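# Hang the ball-filled shallow basket on the stand's peg

## Task

Lift the shallow basket by its cord handle and hang it on the stand's peg. The task counts as done only if every ball is still inside the basket at the end.

## Robot and tools

Robot: two arms, left_arm and right_arm. Each has a parallel gripper whose fingers point along the gripper's +z axis and open and close along its y axis. Measured from its nominal spot, the left base sits at (-0.002, +0.246, +0.012) m and the right base at (+0.026, -0.339, +0.021) m, each turned slightly about z. Behind the arms, a camera stand is fixed to the floor.

Frames: the scene frame has its origin at table-top height, halfway between the nominal bases. +z points up, +x points out over the table, and left_arm is on the +y side. Arm names do not match image sides. Hand positions, orientations, velocities and wrist-camera poses are reported in each arm's own base frame. Fixed cameras and the table use the scene frame. Motion offsets are taken along the axes of that arm's current Hand target. end_effector_position is the point between the finger pads, about 1 cm short of the tips. Reported positions can be off by a few cm, more so at long reach.

Row layout, shared by all motion tools: one flat list of 14 numbers, each in [-1, 1]. The first 7 are for left_arm: dx, dy, dz, rx, ry, rz, opening. The next 7 are the same for right_arm. Both arms always need values, even if only one moves.
- dx to rz are an offset from the arm's Hand target, not a pose. 1.0 equals 0.6 m or 180 degrees.
- rx, ry, rz form a single rotation vector.
- opening is absolute: +1 is fully open (0.094 m) and -1 is closed.
- Sending all six zeros re-requests the current Hand target.
- To keep a gripper as it is, repeat its present opening. A 0 means half open.

execute_actions(actions, cameras):
- actions is a list of actions, and each action is a table of up to 15 rows, one row per 1/30 s step.
- A short table repeats its final row until the 15 steps are used.
- Every row in an action is an offset from the Hand target at the start of that action, not from the previous row. Repeating the same offset in a later action moves the arm further.
- An empty list returns the state with images, the scene number and other fields that are normally skipped.

move(target, speed, blend, opening_speed, grip_force, blocking, cameras): drives each gripper along a straight line to its target.
- target is one 14-number row, or a list of up to 15 rows. Every row in the list is an offset from the same starting Hand targets.
- speed is in m/s, from 0.002 to 2.9, default 0.25. Turning is capped at twice that value in rad/s. You can give one speed, or one per target.
- blend is in metres and rounds off corners in a list. The default of 0 stops at each point.
- opening_speed is on the -1..1 scale per second, minimum 0.2. Use it when closing on anything that could squash.
- grip_force is in newtons per pad, 10 to 50, given once or once per arm. It stays set until you change it. Lower forces make the fingers close slowly.
- blocking=false returns after about 0.5 s while the motion carries on.
- A move lasts at most 10 s. It does not steer around obstacles or the other arm.
- A faster move tracks its path less closely and hits harder on contact.
- Do not route a path close to an arm's own base, because that can flip its shoulder posture.
- The result adds a move: line giving the outcome (done, off_target, moving, held, fault) and any limits that acted (paced = the pose was clipped, held = steps were withheld).

wait(seconds 0-10, cameras): lets the scene run while the arms hold their commands. It returns early if a running move finishes. stop(cameras): brakes the current move, which needs some stopping distance. zoom_image(camera, region [x0,y0,x1,y1] in pixels, at most 504x504): enlarges part of the newest image from cam_high, cam_low, cam_left_wrist or cam_right_wrist. finished_scene(scene): ends the scene for good. The goal must hold without the robot touching anything.

Results:
- Hand target is the last commanded pose after clipping.
- Grippers often come to rest a few cm away from it because of friction and load. A wait will not close that gap. Send the missing distance as a new offset.
- The controller limits each step's commanded orientation to within 40 degrees of the measured one.
- grip_measured uses the opening scale. It reads up to about 2.5 mm wide when empty. On a hard part under full squeeze it reads slightly narrower than the part.
- Joint velocities marked "within noise" mean the arm is still.
- Joint torques are listed in joint order and include gravity. Numbers 1 to 3 wrap around at ±28 N m.
- Tool commands shows the current gripper commands.
- A MOTOR HOT line appears at 75 °C. At 90 °C that arm folds up and stops working. Holding loads, stretching out, or pushing against something raises the heat.
- Joint ranges in rad: waist -2.618..3.054, shoulder 0..3.142, elbow 0..3.142 (straight at 2.901), wrist pitch ±1.571, wrist yaw ±1.571, wrist roll ±2.094.

Cameras: cam_high, cam_low, cam_left_wrist and cam_right_wrist, each 672x504. Calibration is given in OpenCV conventions. Fixed cameras may have shifted by up to about 2.3 degrees and 9 mm. Wrist camera images can lag behind while the arm is moving.

Avoid:
- dropping or tipping the basket, or spilling any ball
- letting go of something while it is still moving
- anything leaving the table
- fast impacts with fixed or heavy objects
- the grippers, fingers or wrist cameras touching or pressing each other
- stretching a camera cable
- pushing steadily into an obstacle; to end a push, command the target back past the gripper.

Loose objects can occasionally be nudged by outside pushes.

Each tool is called after "Call:" as name([rows], argument=value, ...), one row to a line, values as JSON.

## Session

Call:
execute_actions(actions=[])

Scene clock: 0.00 s.
left_arm: end_effector_position=(+0.4042, +0.0118, +0.1243) grip_measured=+1.000 end_effector_quat_wxyz=(+0.631, -0.032, +0.773, +0.058) | right_arm: end_effector_position=(+0.4089, -0.0214, +0.1077) grip_measured=+1.000 end_effector_quat_wxyz=(+0.600, +0.074, +0.795, -0.056)
Joint positions: left_arm=[-0.055 1.567 0.35 1.016 -0.184 0.013 0.094] | right_arm=[0.04 1.59 0.397 0.91 0.216 0.063 0.094]
Joint velocities: within noise
Joint torques (N m): no reading
Heat: left arm: 31 °C; right arm: 33 °C.
Hand target: left_arm +0.4071, +0.0118, +0.1353; +0.644, -0.034, +0.762, +0.057 | right_arm +0.4123, -0.0216, +0.1187; +0.613, +0.076, +0.785, -0.055
Tool commands: left_gripper/opening=+1.0 right_gripper/opening=+1.0
camera_calibration:
cam_left_wrist: T_world_to_cam=[[0.0673055, -0.985154, -0.157928, 0.00645794], [-0.773463, 0.0484696, -0.631986, 0.398027], [0.630258, 0.164688, -0.758718, -0.0588704], [0, 0, 0, 1]] pos_world=[0.344528, -0.00323493, 0.207902]
cam_right_wrist: T_world_to_cam=[[-0.267352, -0.958028, -0.103467, 0.099331], [-0.784512, 0.278754, -0.553928, 0.389387], [0.559521, -0.0669224, -0.82611, -0.0412862], [0, 0, 0, 1]] pos_world=[0.355135, -0.0161441, 0.191863]

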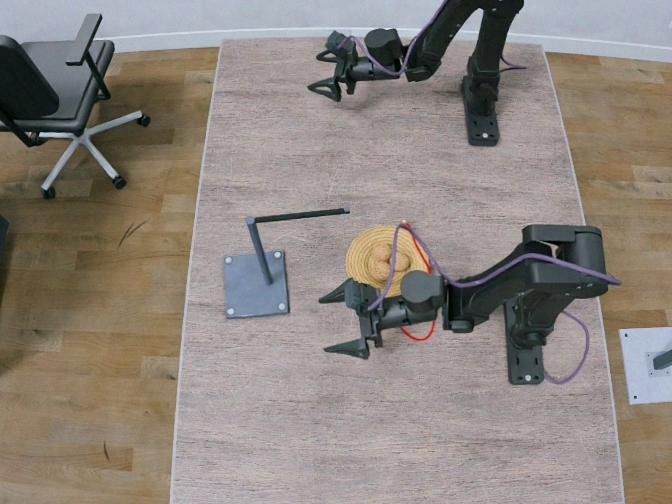

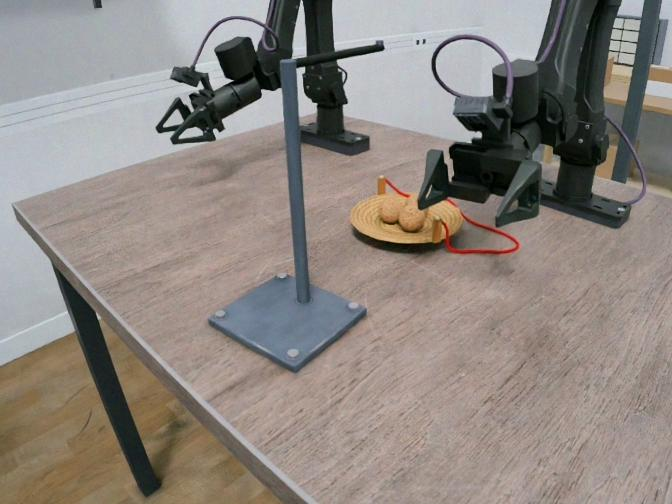

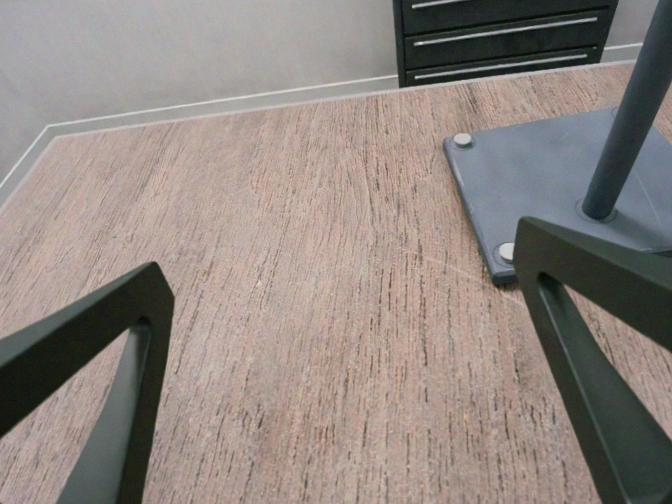

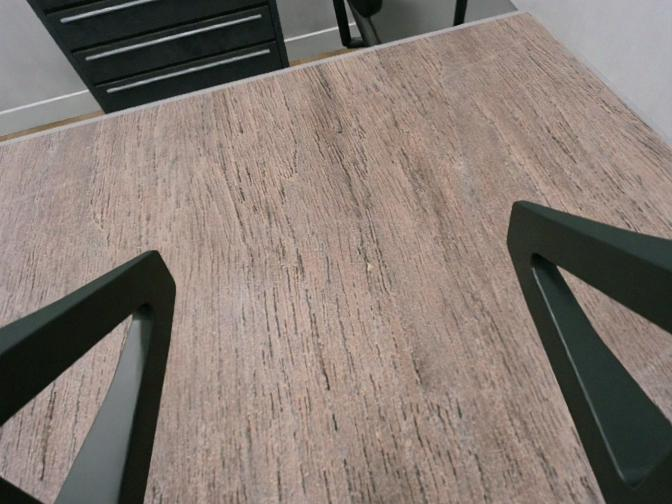

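Call:
move(target=[-0.25,0.25,-0.15,0,0,0,1,-0.1,0,-0.1,0,0,0,1], cameras=["all"])

Scene clock: 3.33 s.
left_arm: end_effector_position=(+0.3234, +0.1437, +0.2850) grip_measured=+1.000 end_effector_quat_wxyz=(+0.630, -0.048, +0.774, +0.045) | right_arm: end_effector_position=(+0.3619, -0.0155, +0.1628) grip_measured=+1.000 end_effector_quat_wxyz=(+0.583, +0.067, +0.807, -0.062)
Joint positions: left_arm=[0.676 0.968 0.736 -0.005 0.53 0.131 0.094] | right_arm=[0.08 1.109 0.403 0.378 0.254 0.063 0.094]
Joint torques (N m): left_arm=[0.38 -2.55 10.36 2.14 0.19 0.11] | right_arm=[0.68 -6.05 9.55 1.83 0.1 0.1]
Heat: left arm: 31 °C; right arm: 34 °C.
Hand target: left_arm +0.3256, +0.1457, +0.3043; +0.644, -0.034, +0.762, +0.057 | right_arm +0.3693, -0.0140, +0.1914; +0.613, +0.076, +0.785, -0.055
Off the commanded pose: left_arm 0.019 m, 3 deg | right_arm 0.030 m, 4 deg.
move: off_target (left_arm, right_arm)
camera_calibration:
cam_left_wrist: T_world_to_cam=[[0.0757067, -0.990128, -0.11796, 0.153812], [-0.77484, 0.0160433, -0.631953, 0.435926], [0.627607, 0.139244, -0.765977, 0.0988122], [0, 0, 0, 1]] pos_world=[0.264113, 0.131541, 0.369316]
cam_right_wrist: T_world_to_cam=[[-0.267396, -0.960382, -0.0785219, 0.0940044], [-0.808862, 0.268001, -0.523372, 0.38497], [0.523681, -0.0764343, -0.848479, 0.0473663], [0, 0, 0, 1]] pos_world=[0.311719, -0.00927157, 0.249053]

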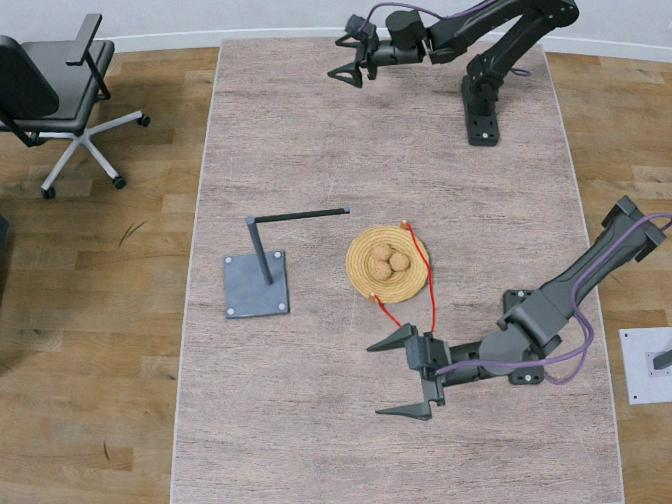

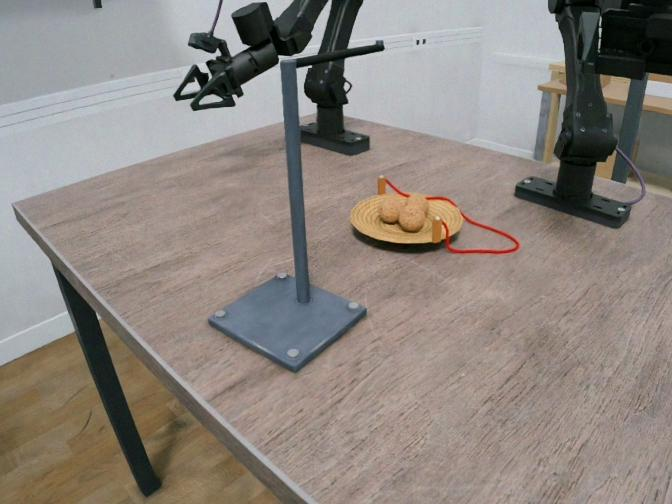

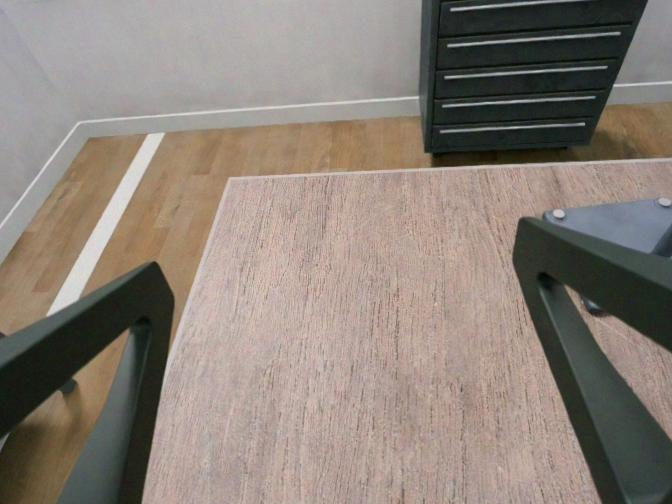

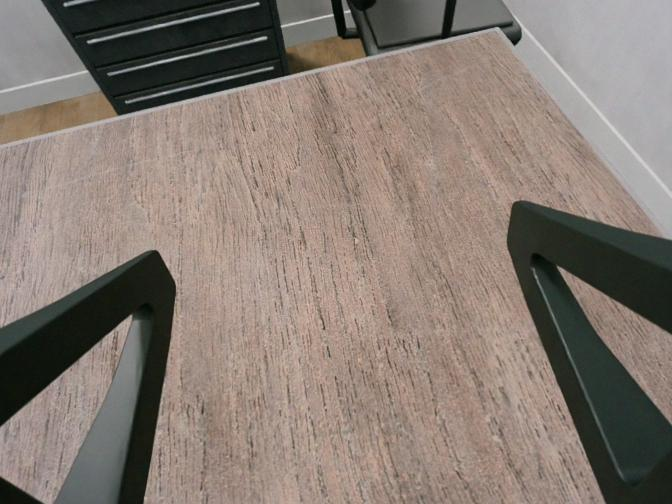

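Call:
move(target=[0.302,-0.332,-0.235,0.378,0.317,0.430,0.3,0,0,0,0,0,0,1], cameras=["all"])

Scene clock: 9.80 s.
left_arm: end_effector_position=(+0.1768, -0.0636, +0.1325) grip_measured=+0.303 end_effector_quat_wxyz=(-0.007, +0.707, +0.707, -0.003) | right_arm: end_effector_position=(+0.3619, -0.0155, +0.1627) grip_measured=+1.000 end_effector_quat_wxyz=(+0.583, +0.067, +0.807, -0.062)
Joint positions: left_arm=[-0.351 1.263 1.074 -1.397 0 1.22 0.061] | right_arm=[0.08 1.109 0.403 0.377 0.254 0.063 0.094]
Joint torques (N m): left_arm=[-0.32 -3.34 8.72 0.29 0.02 -0.07] | right_arm=[0.54 -5.9 9.62 1.78 0.18 0.1]
Heat: left arm: 32 °C; right arm: 35 °C.
Hand target: left_arm +0.1822, -0.0664, +0.1403; +0.001, +0.706, +0.708, +0.000 | right_arm +0.3693, -0.0140, +0.1914; +0.613, +0.076, +0.785, -0.055
Off the commanded pose: left_arm 0.010 m, 1 deg | right_arm 0.030 m, 4 deg.
move: off_target (right_arm)
camera_calibration:
cam_left_wrist: T_world_to_cam=[[-0.991885, 0.11805, 0.047196, 0.178941], [0.121549, 0.771718, 0.624241, -0.0476466], [0.0372697, 0.624912, -0.779805, 0.239979], [0, 0, 0, 1]] pos_world=[0.174337, -0.13432, 0.208435]
cam_right_wrist: T_world_to_cam=[[-0.267423, -0.960382, -0.078425, 0.0939883], [-0.809051, 0.267999, -0.52308, 0.384955], [0.523374, -0.0764338, -0.848668, 0.0475087], [0, 0, 0, 1]] pos_world=[0.311718, -0.00927157, 0.249052]

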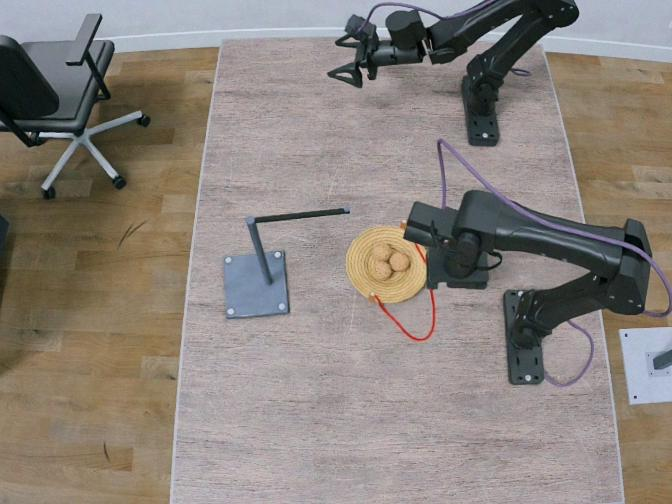

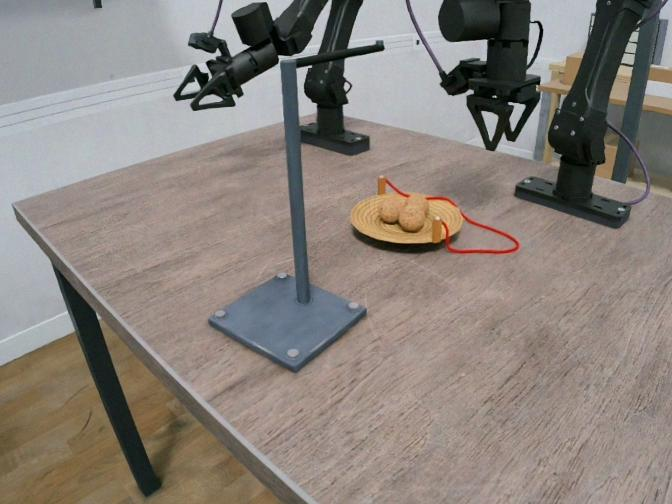

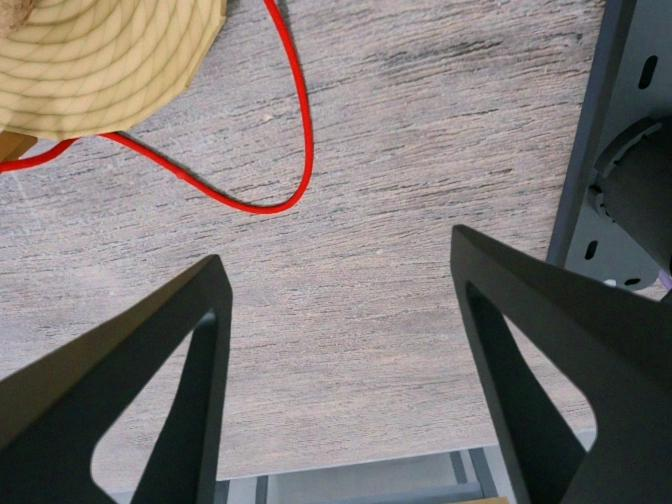

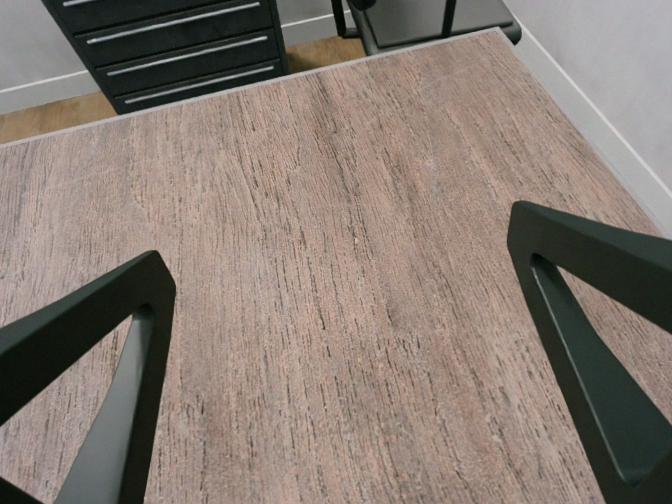

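Call:
move(target=[0.002,0.021,0.168,0,0,0,0.0,0,0,0,0,0,0,1], speed=0.15, cameras=["cam_left_wrist","cam_low"])

Scene clock: 11.83 s.
left_arm: end_effector_position=(+0.1952, -0.0661, +0.0431) grip_measured=+0.003 end_effector_quat_wxyz=(+0.004, +0.704, +0.710, +0.003) | right_arm: end_effector_position=(+0.3619, -0.0155, +0.1627) grip_measured=+1.000 end_effector_quat_wxyz=(+0.583, +0.067, +0.807, -0.062)
Joint positions: left_arm=[-0.334 1.364 0.787 -0.984 -0.003 1.23 0.047] | right_arm=[0.08 1.109 0.403 0.377 0.254 0.063 0.094]
Joint torques (N m): left_arm=[0.44 -3.78 4.67 0.58 0.03 0.1] | right_arm=[0.66 -6.24 9.66 1.78 0.12 0.13]
Heat: left arm: 32 °C; right arm: 35 °C.
Hand target: left_arm +0.1950, -0.0653, +0.0396; +0.001, +0.706, +0.708, +0.001 | right_arm +0.3693, -0.0140, +0.1914; +0.613, +0.076, +0.785, -0.055
Off the commanded pose: left_arm 0.004 m, 1 deg | right_arm 0.030 m, 4 deg.
move: off_target (right_arm)
camera_calibration:
cam_left_wrist: T_world_to_cam=[[-0.993617, 0.110705, 0.0216523, 0.202744], [0.100042, 0.776152, 0.622559, 0.0124466], [0.0521146, 0.620751, -0.782274, 0.16802], [0, 0, 0, 1]] pos_world=[0.191449, -0.136404, 0.119299]
Images, in order (width x height): cam_low 672x504, cam_left_wrist 672x504.

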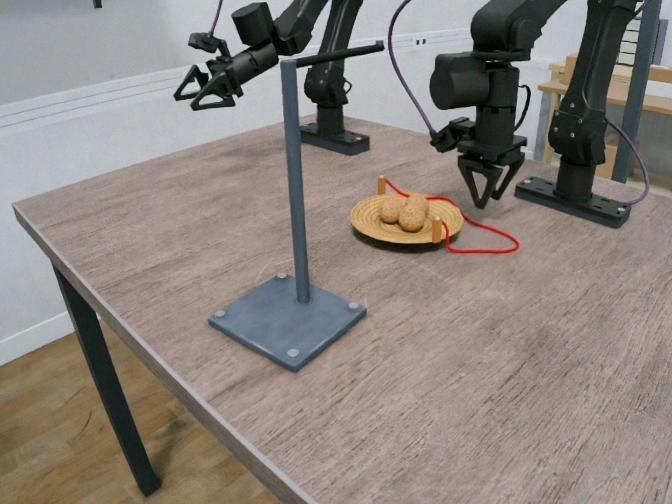

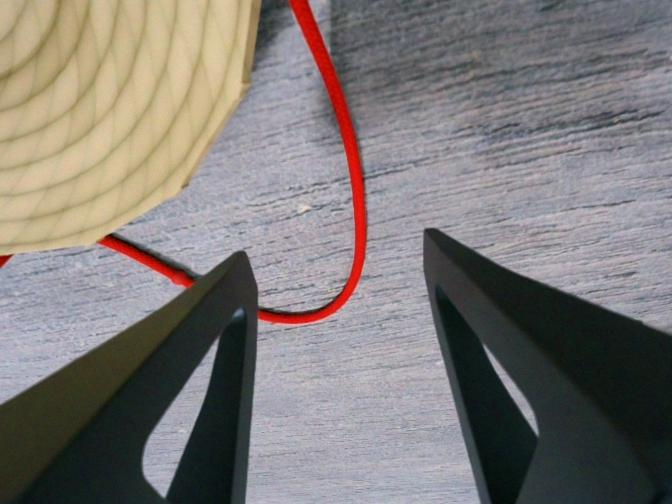

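Call:
move(target=[0,-0.009,0.063,0,0,0,0.0,0,0,0,0,0,0,1], speed=0.06, cameras=["cam_left_wrist","cam_low"])

Call:
zoom_image(camera="cam_low", region=[400, 130, 600, 280])

Scene clock: 13.37 s.
left_arm: end_effector_position=(+0.1911, -0.0647, +0.0053) grip_measured=+0.003 end_effector_quat_wxyz=(+0.004, +0.704, +0.710, +0.004) | right_arm: end_effector_position=(+0.3619, -0.0155, +0.1627) grip_measured=+1.000 end_effector_quat_wxyz=(+0.583, +0.067, +0.807, -0.062)
Joint positions: left_arm=[-0.334 1.417 0.665 -0.808 -0.003 1.23 0.047] | right_arm=[0.08 1.109 0.403 0.377 0.254 0.063 0.094]
Joint torques (N m): left_arm=[-0.24 -3.85 4.25 0.58 0.03 0.01] | right_arm=[0.66 -6.01 9.51 1.8 0.08 0.1]
Heat: left arm: 32 °C; right arm: 35 °C.
Hand target: left_arm +0.1897, -0.0654, +0.0018; +0.001, +0.706, +0.708, +0.001 | right_arm +0.3693, -0.0140, +0.1914; +0.613, +0.076, +0.785, -0.055
Off the commanded pose: left_arm 0.004 m, 1 deg | right_arm 0.030 m, 4 deg.
move: off_target (right_arm)
camera_calibration:
cam_left_wrist: T_world_to_cam=[[-0.993623, 0.110724, 0.0212881, 0.199255], [0.0998293, 0.776158, 0.622586, 0.0352109], [0.0524121, 0.620741, -0.782262, 0.137758], [0, 0, 0, 1]] pos_world=[0.187249, -0.134904, 0.0815996]
Images, in order (width x height): cam_low 672x504, cam_left_wrist 672x504.

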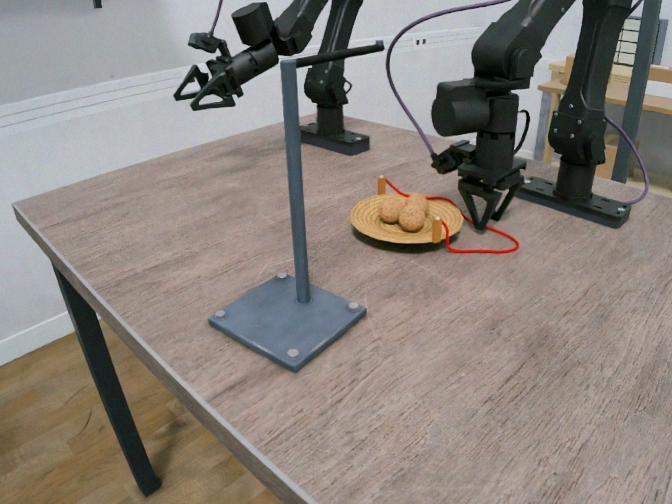

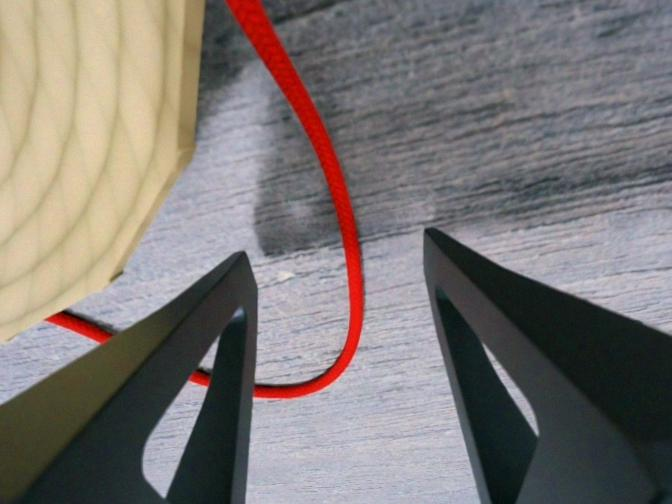

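Scaled by 2.520.

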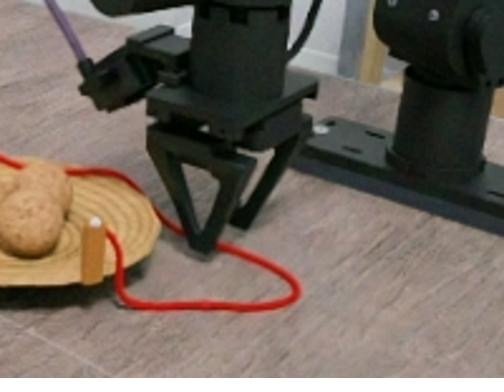

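Call:
move([
  [0,0,0.009,0,0,0,0.0,0,0,0,0,0,0,1],
  [0,0,0.009,0,0,0,-0.7,0,0,0,0,0,0,1],
  [0,0,0.009,0,0,0,-1,0,0,0,0,0,0,1],
], speed=0.04, cameras=["cam_left_wrist","cam_low"])

Call:
zoom_image(camera="cam_low", region=[400, 130, 600, 280])

Scene clock: 16.27 s.
left_arm: end_effector_position=(+0.1919, -0.0648, +0.0003) grip_measured=-0.971 end_effector_quat_wxyz=(+0.005, +0.704, +0.710, +0.004) | right_arm: end_effector_position=(+0.3619, -0.0155, +0.1627) grip_measured=+1.000 end_effector_quat_wxyz=(+0.583, +0.067, +0.807, -0.062)
Joint positions: left_arm=[-0.334 1.43 0.652 -0.781 -0.004 1.23 0.001] | right_arm=[0.08 1.109 0.403 0.377 0.254 0.063 0.094]
Joint torques (N m): left_arm=[-0.24 -3.86 4.1 0.58 0.04 0.01] | right_arm=[0.51 -6.08 9.61 1.78 0.14 0.1]
Heat: left arm: 31 °C; right arm: 35 °C.
Hand target: left_arm +0.1898, -0.0654, -0.0036; +0.002, +0.706, +0.708, +0.001 | right_arm +0.3693, -0.0140, +0.1914; +0.613, +0.076, +0.785, -0.055
Off the commanded pose: left_arm 0.005 m, 1 deg | right_arm 0.030 m, 4 deg.
move: off_target (right_arm)
camera_calibration:
cam_left_wrist: T_world_to_cam=[[-0.993672, 0.110725, 0.0188737, 0.200173], [0.0983227, 0.776221, 0.622746, 0.0386952], [0.0543033, 0.620661, -0.782196, 0.133573], [0, 0, 0, 1]] pos_world=[0.187849, -0.135104, 0.076605]
Images, in order (width x height): cam_low 672x504, cam_left_wrist 672x504.

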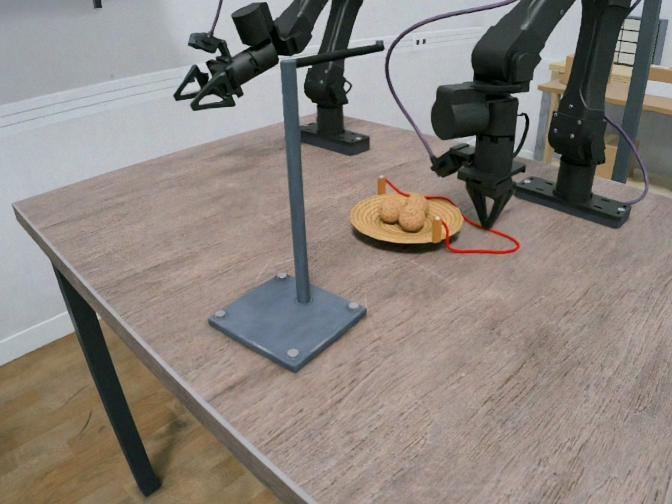

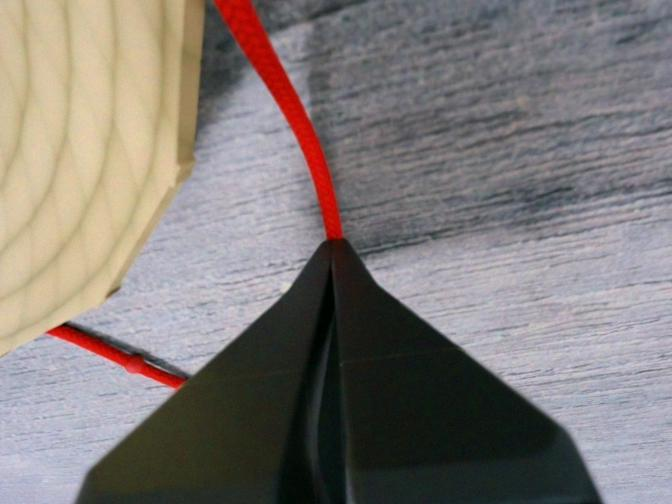

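Scaled by 2.520.

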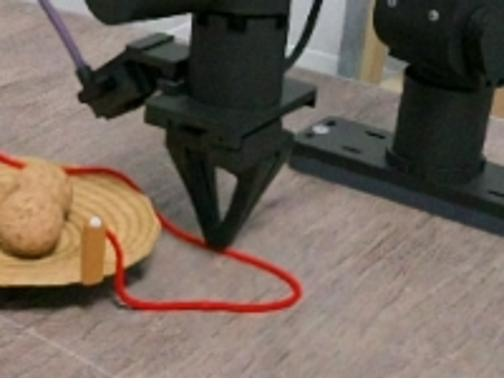

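Call:
move([
  [-0.02,0.02,-0.13,0,0,0,-1,0,0,0,0,0,0,1],
  [-0.187,0.15,-0.25,0,0,0,-1,0,0,0,0,0,0,1],
], speed=0.1, blend=[0.02,0], cameras=["all"])

Scene clock: 19.47 s.
left_arm: end_effector_position=(+0.2755, -0.1720, +0.1438) grip_measured=-0.972 end_effector_quat_wxyz=(-0.002, +0.707, +0.707, +0.002) | right_arm: end_effector_position=(+0.3619, -0.0155, +0.1627) grip_measured=+1.000 end_effector_quat_wxyz=(+0.583, +0.067, +0.807, -0.062)
Joint positions: left_arm=[-0.563 1.778 1.606 -1.403 -0.004 1.007 0.001] | right_arm=[0.08 1.109 0.403 0.377 0.254 0.063 0.094]
Joint torques (N m): left_arm=[-0.39 -7.42 8.54 0.34 0.04 -0.08] | right_arm=[0.57 -6.04 9.52 1.77 0.14 0.09]
Heat: left arm: 32 °C; right arm: 36 °C.
Hand target: left_arm +0.2796, -0.1772, +0.1467; +0.001, +0.706, +0.708, +0.000 | right_arm +0.3693, -0.0140, +0.1914; +0.613, +0.076, +0.785, -0.055
Off the commanded pose: left_arm 0.007 m, 0 deg | right_arm 0.030 m, 4 deg.
move: off_target (right_arm)
camera_calibration:
cam_left_wrist: T_world_to_cam=[[-0.992495, 0.117677, 0.0332499, 0.291155], [0.112469, 0.7717, 0.625963, 0.0192205], [0.0480027, 0.625005, -0.779144, 0.309797], [0, 0, 0, 1]] pos_world=[0.271937, -0.24272, 0.219665]
cam_right_wrist: T_world_to_cam=[[-0.267423, -0.960382, -0.078425, 0.0939883], [-0.809051, 0.267999, -0.52308, 0.384955], [0.523374, -0.0764338, -0.848668, 0.0475087], [0, 0, 0, 1]] pos_world=[0.311718, -0.00927157, 0.249052]

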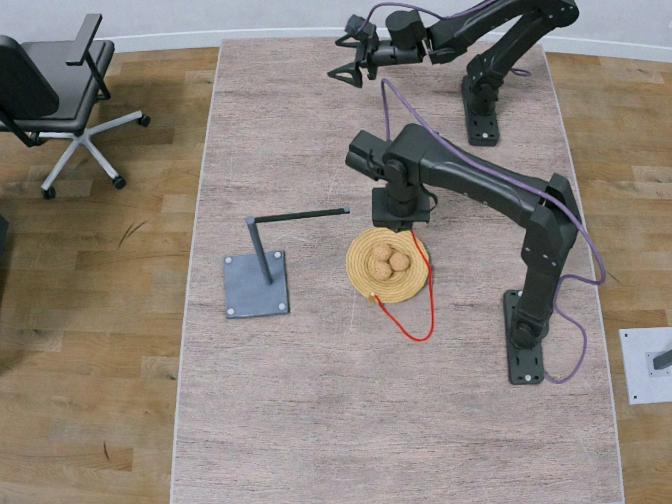

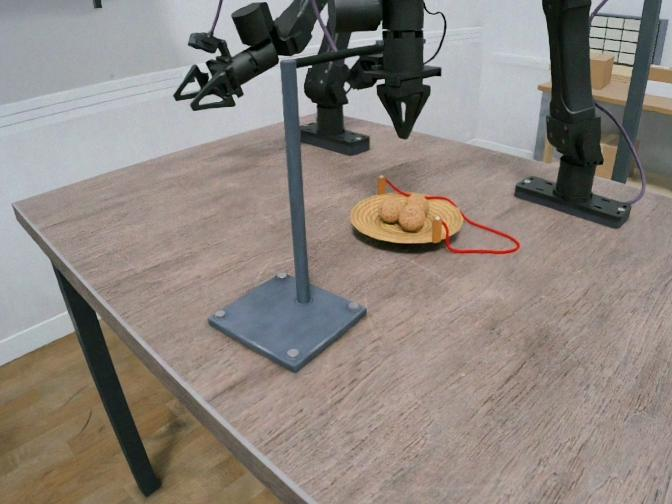

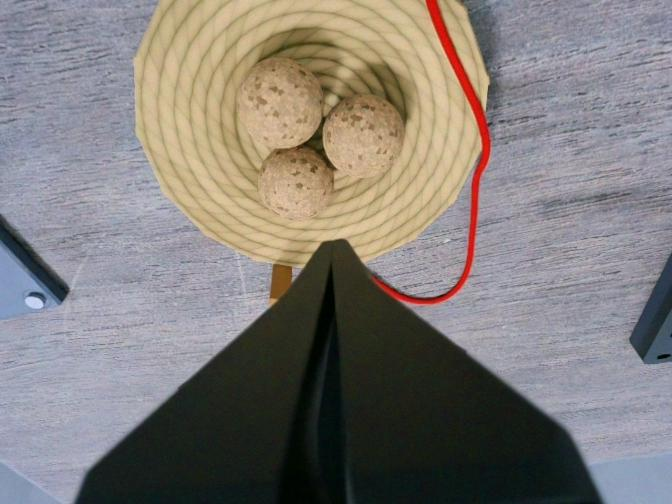

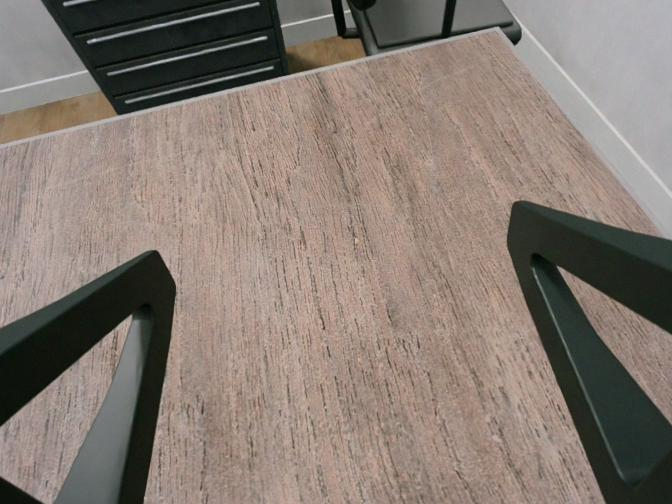

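Call:
move([
  [0.192,-0.148,0.14,0,0,0,0,0,0,0,0,0,0,1],
  [0.192,-0.148,0.255,0,0,0,0,0,0,0,0,0,0,1],
], speed=[0.2,0.05], cameras=["cam_left_wrist","cam_low"])

Call:
zoom_image(camera="cam_low", region=[430, 160, 550, 260])

Scene clock: 23.43 s.
left_arm: end_effector_position=(+0.1929, -0.0622, -0.0026) grip_measured=-0.002 end_effector_quat_wxyz=(+0.003, +0.704, +0.710, +0.007) | right_arm: end_effector_position=(+0.3619, -0.0155, +0.1627) grip_measured=+1.000 end_effector_quat_wxyz=(+0.583, +0.067, +0.807, -0.062)
Joint positions: left_arm=[-0.326 1.438 0.645 -0.766 -0.01 1.237 0.047] | right_arm=[0.08 1.109 0.403 0.377 0.254 0.063 0.094]
Joint torques (N m): left_arm=[0.43 -3.82 4.04 0.59 0.11 0.09] | right_arm=[0.7 -5.98 9.5 1.76 0.12 0.16]
Heat: left arm: 32 °C; right arm: 36 °C.
Hand target: left_arm +0.1909, -0.0624, -0.0067; +0.001, +0.706, +0.708, +0.000 | right_arm +0.3693, -0.0140, +0.1914; +0.613, +0.076, +0.785, -0.055
Off the commanded pose: left_arm 0.005 m, 1 deg | right_arm 0.030 m, 4 deg.
move: off_target (right_arm)
camera_calibration:
cam_left_wrist: T_world_to_cam=[[-0.993727, 0.110446, 0.0175341, 0.200971], [0.0969164, 0.772327, 0.627788, 0.0384769], [0.0557948, 0.625549, -0.778187, 0.129631], [0, 0, 0, 1]] pos_world=[0.188749, -0.133004, 0.0731981]
Images, in order (width x height): cam_low 672x504, cam_left_wrist 672x504.

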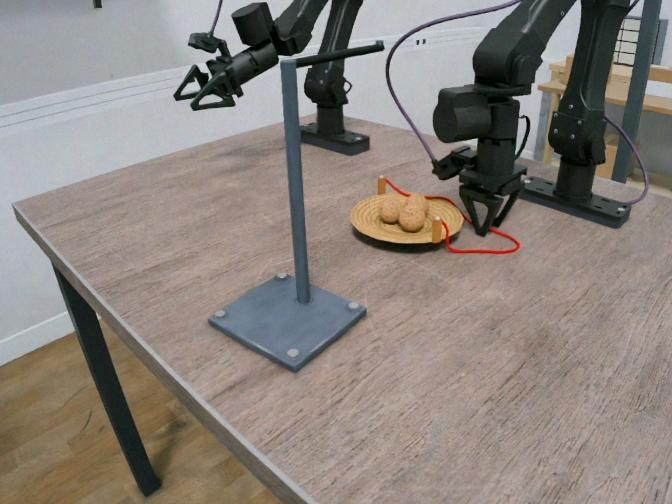

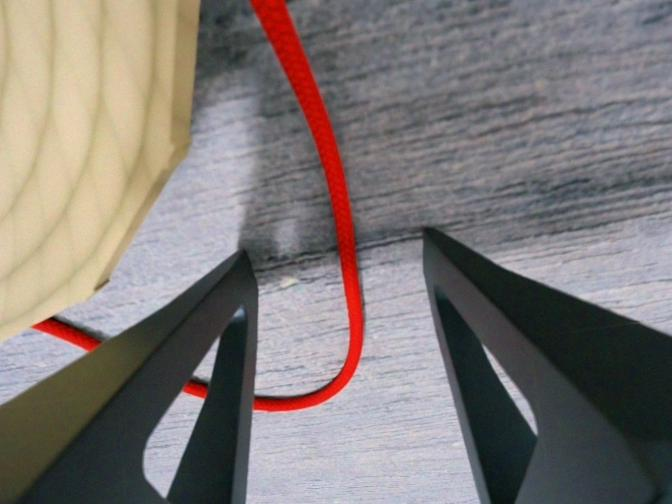

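Scaled by 4.200.

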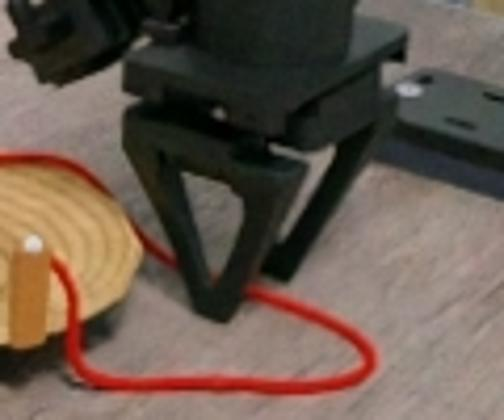

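Call:
move(target=[0,0,0.012,0,0,0,0,0,0,0,0,0,0,1], speed=0.02, cameras=["cam_low"])

Call:
zoom_image(camera="cam_low", region=[430, 160, 550, 260])

Scene clock: 24.27 s.
left_arm: end_effector_position=(+0.1939, -0.0626, -0.0030) grip_measured=-0.002 end_effector_quat_wxyz=(+0.005, +0.705, +0.709, +0.008) | right_arm: end_effector_position=(+0.3619, -0.0155, +0.1627) grip_measured=+1.000 end_effector_quat_wxyz=(+0.583, +0.067, +0.807, -0.062)
Joint positions: left_arm=[-0.326 1.439 0.644 -0.759 -0.01 1.238 0.047] | right_arm=[0.08 1.109 0.403 0.377 0.254 0.063 0.094]
Joint torques (N m): left_arm=[0.4 -2.56 2.67 0.92 0.11 0.08] | right_arm=[0.47 -5.81 9.52 1.79 0.15 0.1]
Heat: left arm: 32 °C; right arm: 36 °C.
Hand target: left_arm +0.1910, -0.0624, -0.0138; +0.002, +0.706, +0.708, +0.001 | right_arm +0.3693, -0.0140, +0.1914; +0.613, +0.076, +0.785, -0.055
Off the commanded pose: left_arm 0.011 m, 1 deg | right_arm 0.030 m, 4 deg.
move: off_target (left_arm, right_arm)
Images, in order (width x height): cam_low 672x504.

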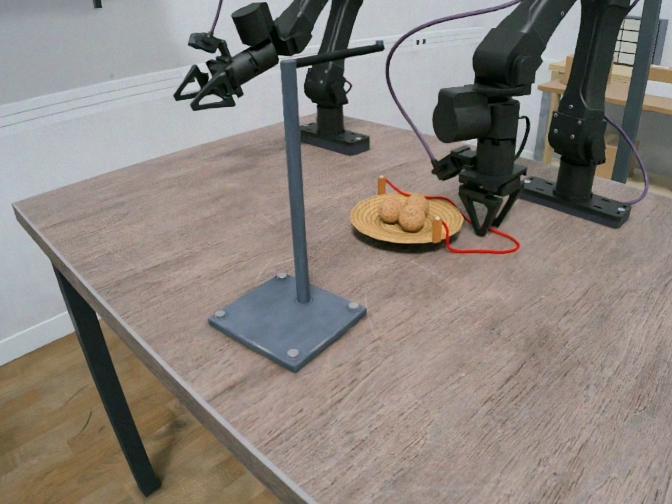

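Scaled by 4.200.

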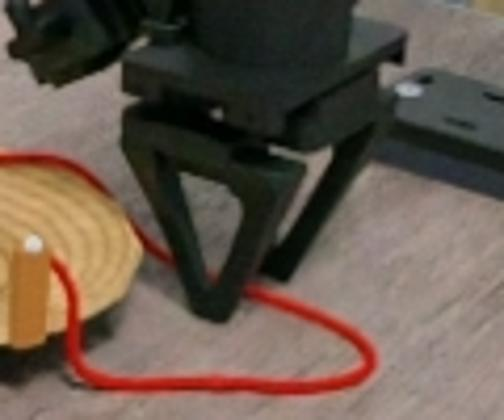

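Call:
move([
  [0,0,-0.0085,0,0,0,0,0,0,0,0,0,0,1],
  [0,0,-0.0085,0,0,0,-1,0,0,0,0,0,0,1],
  [-0.02,0.02,-0.07,0,0,0,-1,0,0,0,0,0,0,1],
], speed=0.05, cameras=["cam_left_wrist","cam_low"])

Scene clock: 27.07 s.
left_arm: end_effector_position=(+0.1957, -0.0686, +0.0209) grip_measured=-0.941 end_effector_quat_wxyz=(-0.011, +0.707, +0.708, -0.001) | right_arm: end_effector_position=(+0.3619, -0.0155, +0.1627) grip_measured=+1.000 end_effector_quat_wxyz=(+0.583, +0.067, +0.807, -0.062)
Joint positions: left_arm=[-0.349 1.439 0.752 -0.905 -0.009 1.22 0.003] | right_arm=[0.08 1.109 0.403 0.377 0.254 0.063 0.094]
Joint torques (N m): left_arm=[-0.49 -5.39 7.65 0.3 0.09 -0.07] | right_arm=[0.51 -6.04 9.62 1.8 0.12 0.06]
Heat: left arm: 32 °C; right arm: 36 °C.
Hand target: left_arm +0.2029, -0.0743, +0.0282; +0.001, +0.706, +0.708, +0.001 | right_arm +0.3693, -0.0140, +0.1914; +0.613, +0.076, +0.785, -0.055
Off the commanded pose: left_arm 0.012 m, 2 deg | right_arm 0.030 m, 4 deg.
move: off_target (left_arm, right_arm)
camera_calibration:
cam_left_wrist: T_world_to_cam=[[-0.991993, 0.115804, 0.0503971, 0.203361], [0.121472, 0.765625, 0.631715, 0.0229754], [0.0345698, 0.632778, -0.773561, 0.156257], [0, 0, 0, 1]] pos_world=[0.19354, -0.140017, 0.096112]
Images, in order (width x height): cam_low 672x504, cam_left_wrist 672x504.

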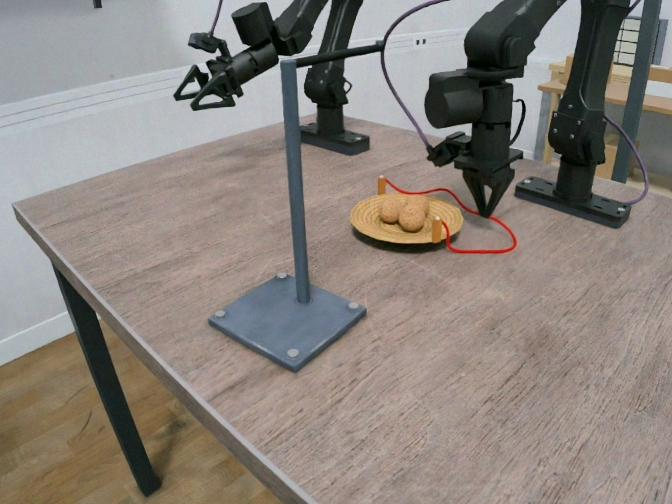

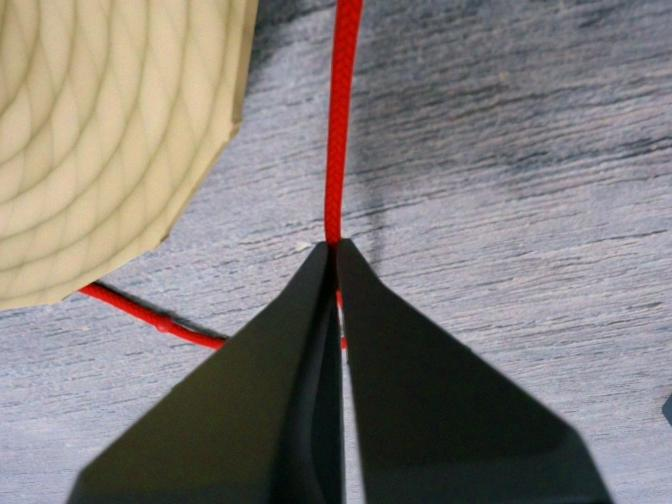

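Call:
move([
  [-0.09,0.06,-0.13,0,0,0,-1,0,0,0,0,0,0,1],
  [-0.173,0.128,-0.187,0,0,0,-1,0,0,0,0,0,0,1],
], speed=0.1, blend=[0.02,0], cameras=["all"])

Call:
zoom_image(camera="cam_low", region=[320, 80, 520, 260])

Scene clock: 29.77 s.
left_arm: end_effector_position=(+0.2759, -0.1716, +0.1378) grip_measured=-0.941 end_effector_quat_wxyz=(-0.003, +0.707, +0.707, +0.004) | right_arm: end_effector_position=(+0.3619, -0.0155, +0.1627) grip_measured=+1.000 end_effector_quat_wxyz=(+0.583, +0.067, +0.807, -0.062)
Joint positions: left_arm=[-0.564 1.777 1.582 -1.38 -0.009 1.006 0.003] | right_arm=[0.08 1.109 0.403 0.377 0.254 0.063 0.094]
Joint torques (N m): left_arm=[-0.43 -7.42 8.58 0.35 0.08 -0.08] | right_arm=[0.42 -6.01 9.37 1.78 0.15 0.09]
Heat: left arm: 32 °C; right arm: 36 °C.
Hand target: left_arm +0.2796, -0.1777, +0.1407; +0.001, +0.706, +0.708, +0.000 | right_arm +0.3693, -0.0140, +0.1914; +0.613, +0.076, +0.785, -0.055
Off the commanded pose: left_arm 0.008 m, 1 deg | right_arm 0.030 m, 4 deg.
move: off_target (right_arm)
camera_calibration:
cam_left_wrist: T_world_to_cam=[[-0.992651, 0.11681, 0.0316205, 0.29193], [0.110565, 0.769215, 0.629352, 0.0222348], [0.049192, 0.628223, -0.776477, 0.304692], [0, 0, 0, 1]] pos_world=[0.272338, -0.242618, 0.213362]
cam_right_wrist: T_world_to_cam=[[-0.267423, -0.960382, -0.078425, 0.0939883], [-0.809051, 0.267999, -0.52308, 0.384955], [0.523374, -0.0764338, -0.848668, 0.0475087], [0, 0, 0, 1]] pos_world=[0.311718, -0.00927157, 0.249052]

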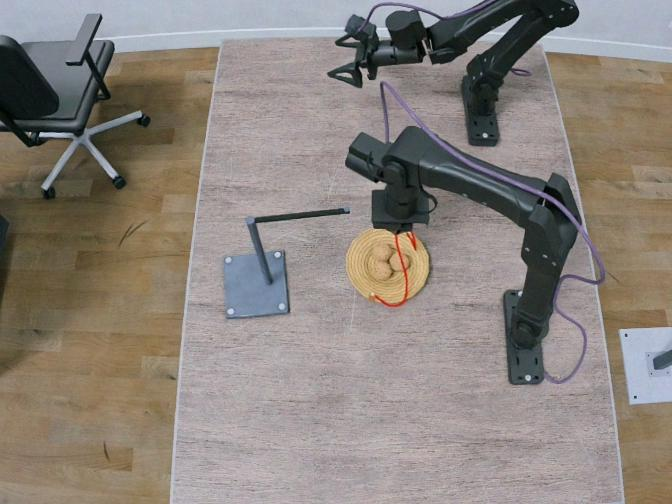

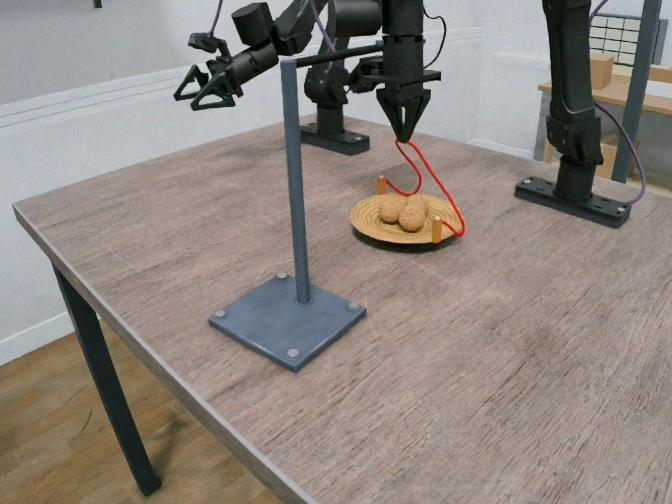

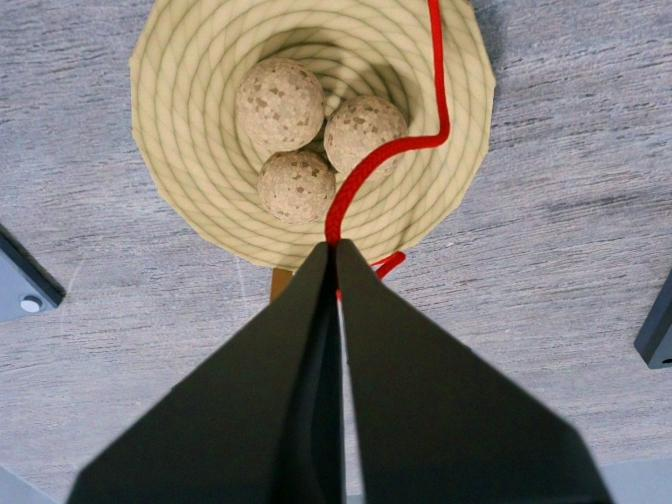

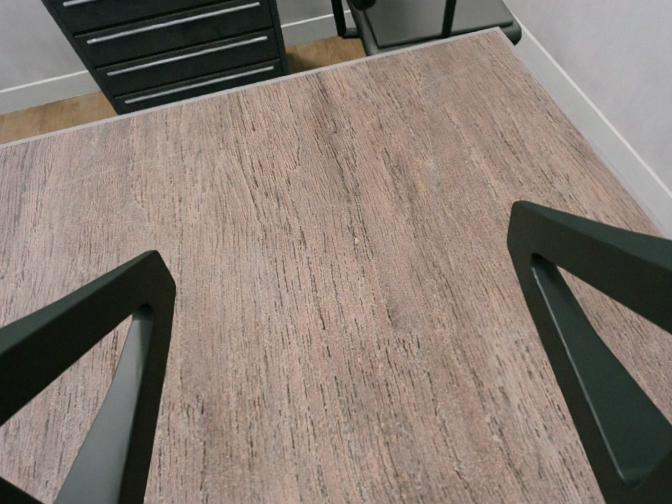

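Scaled by 2.520.

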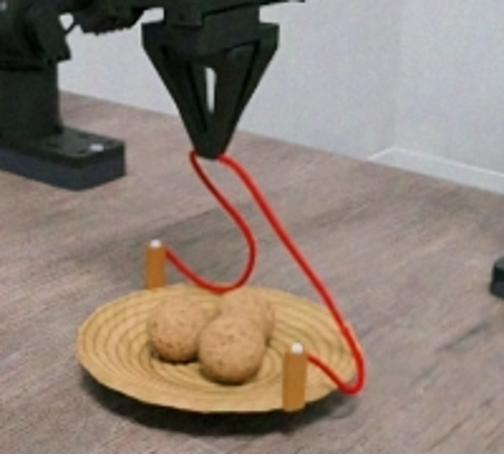

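Call:
move(target=[0,0.014,-0.067,0,0,0,-1,0,0,0,0,0,0,1], speed=0.06, cameras=["all"])

Call:
zoom_image(camera="cam_low", region=[320, 60, 520, 260])

Scene clock: 31.53 s.
left_arm: end_effector_position=(+0.2831, -0.1755, +0.1787) grip_measured=-0.941 end_effector_quat_wxyz=(-0.002, +0.706, +0.708, +0.004) | right_arm: end_effector_position=(+0.3619, -0.0155, +0.1627) grip_measured=+1.000 end_effector_quat_wxyz=(+0.583, +0.067, +0.807, -0.062)
Joint positions: left_arm=[-0.563 1.83 1.812 -1.554 -0.009 1.006 0.003] | right_arm=[0.08 1.109 0.403 0.377 0.254 0.063 0.094]
Joint torques (N m): left_arm=[0.51 -7.77 8.25 0.33 0.08 0.06] | right_arm=[0.53 -6.15 9.28 1.75 0.15 0.07]
Heat: left arm: 32 °C; right arm: 36 °C.
Hand target: left_arm +0.2879, -0.1776, +0.1810; +0.001, +0.706, +0.708, +0.000 | right_arm +0.3693, -0.0140, +0.1914; +0.613, +0.076, +0.785, -0.055
Off the commanded pose: left_arm 0.006 m, 1 deg | right_arm 0.030 m, 4 deg.
move: off_target (right_arm)
camera_calibration:
cam_left_wrist: T_world_to_cam=[[-0.992876, 0.115421, 0.0295758, 0.298476], [0.108256, 0.770167, 0.628588, -0.000359528], [0.0497738, 0.627312, -0.777176, 0.338494], [0, 0, 0, 1]] pos_world=[0.279541, -0.246515, 0.254468]
cam_right_wrist: T_world_to_cam=[[-0.267423, -0.960382, -0.078425, 0.0939883], [-0.809051, 0.267999, -0.52308, 0.384955], [0.523374, -0.0764338, -0.848668, 0.0475087], [0, 0, 0, 1]] pos_world=[0.311718, -0.00927157, 0.249052]

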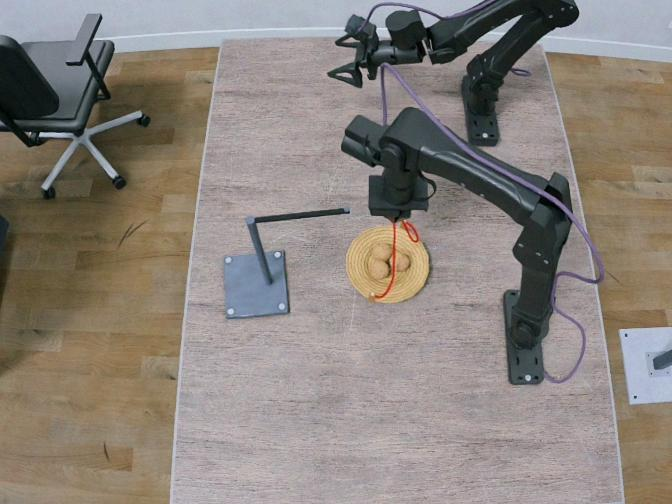

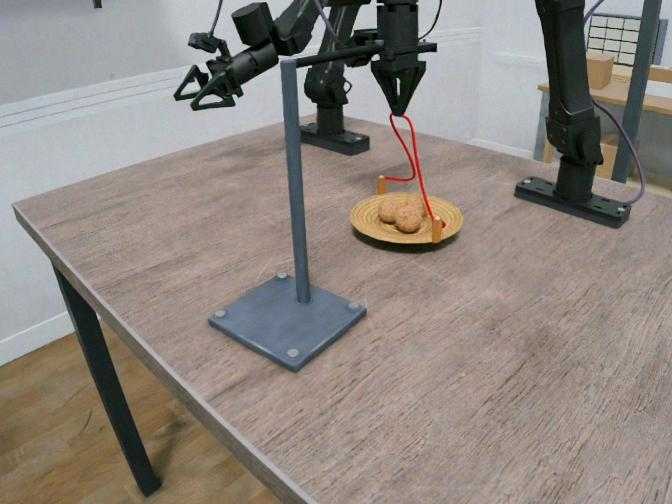

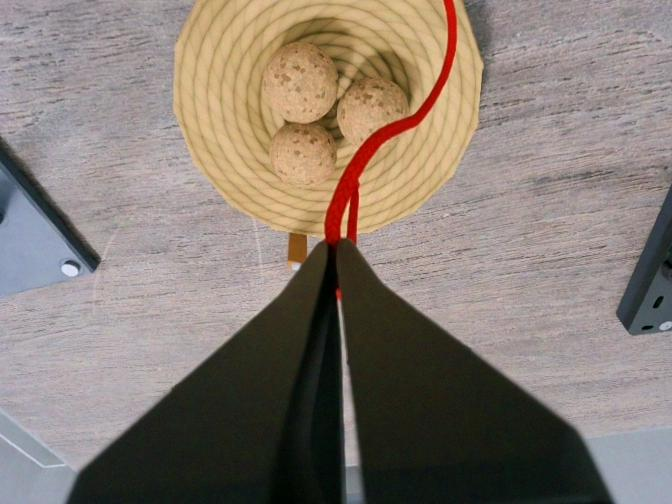

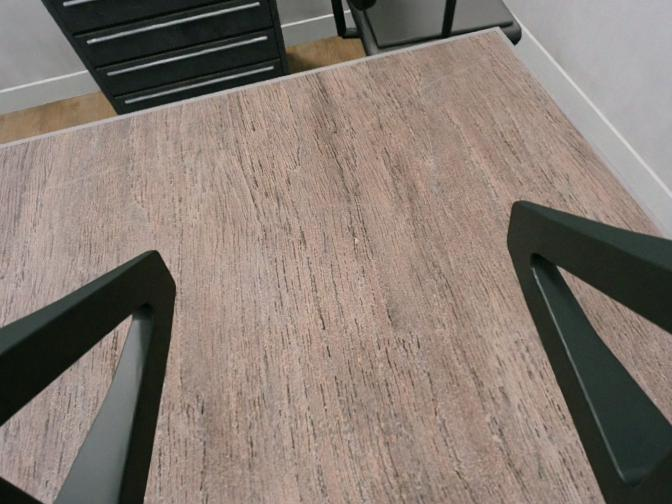

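Scaled by 2.520.

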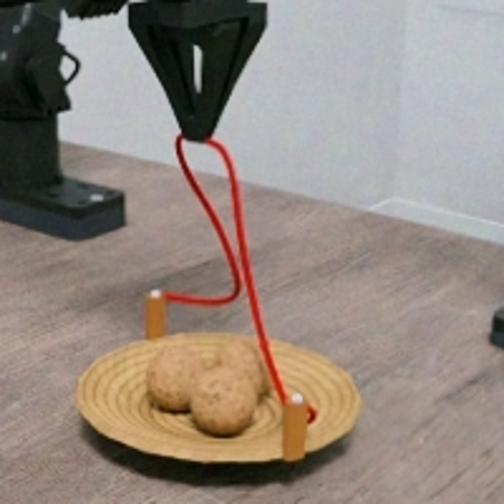

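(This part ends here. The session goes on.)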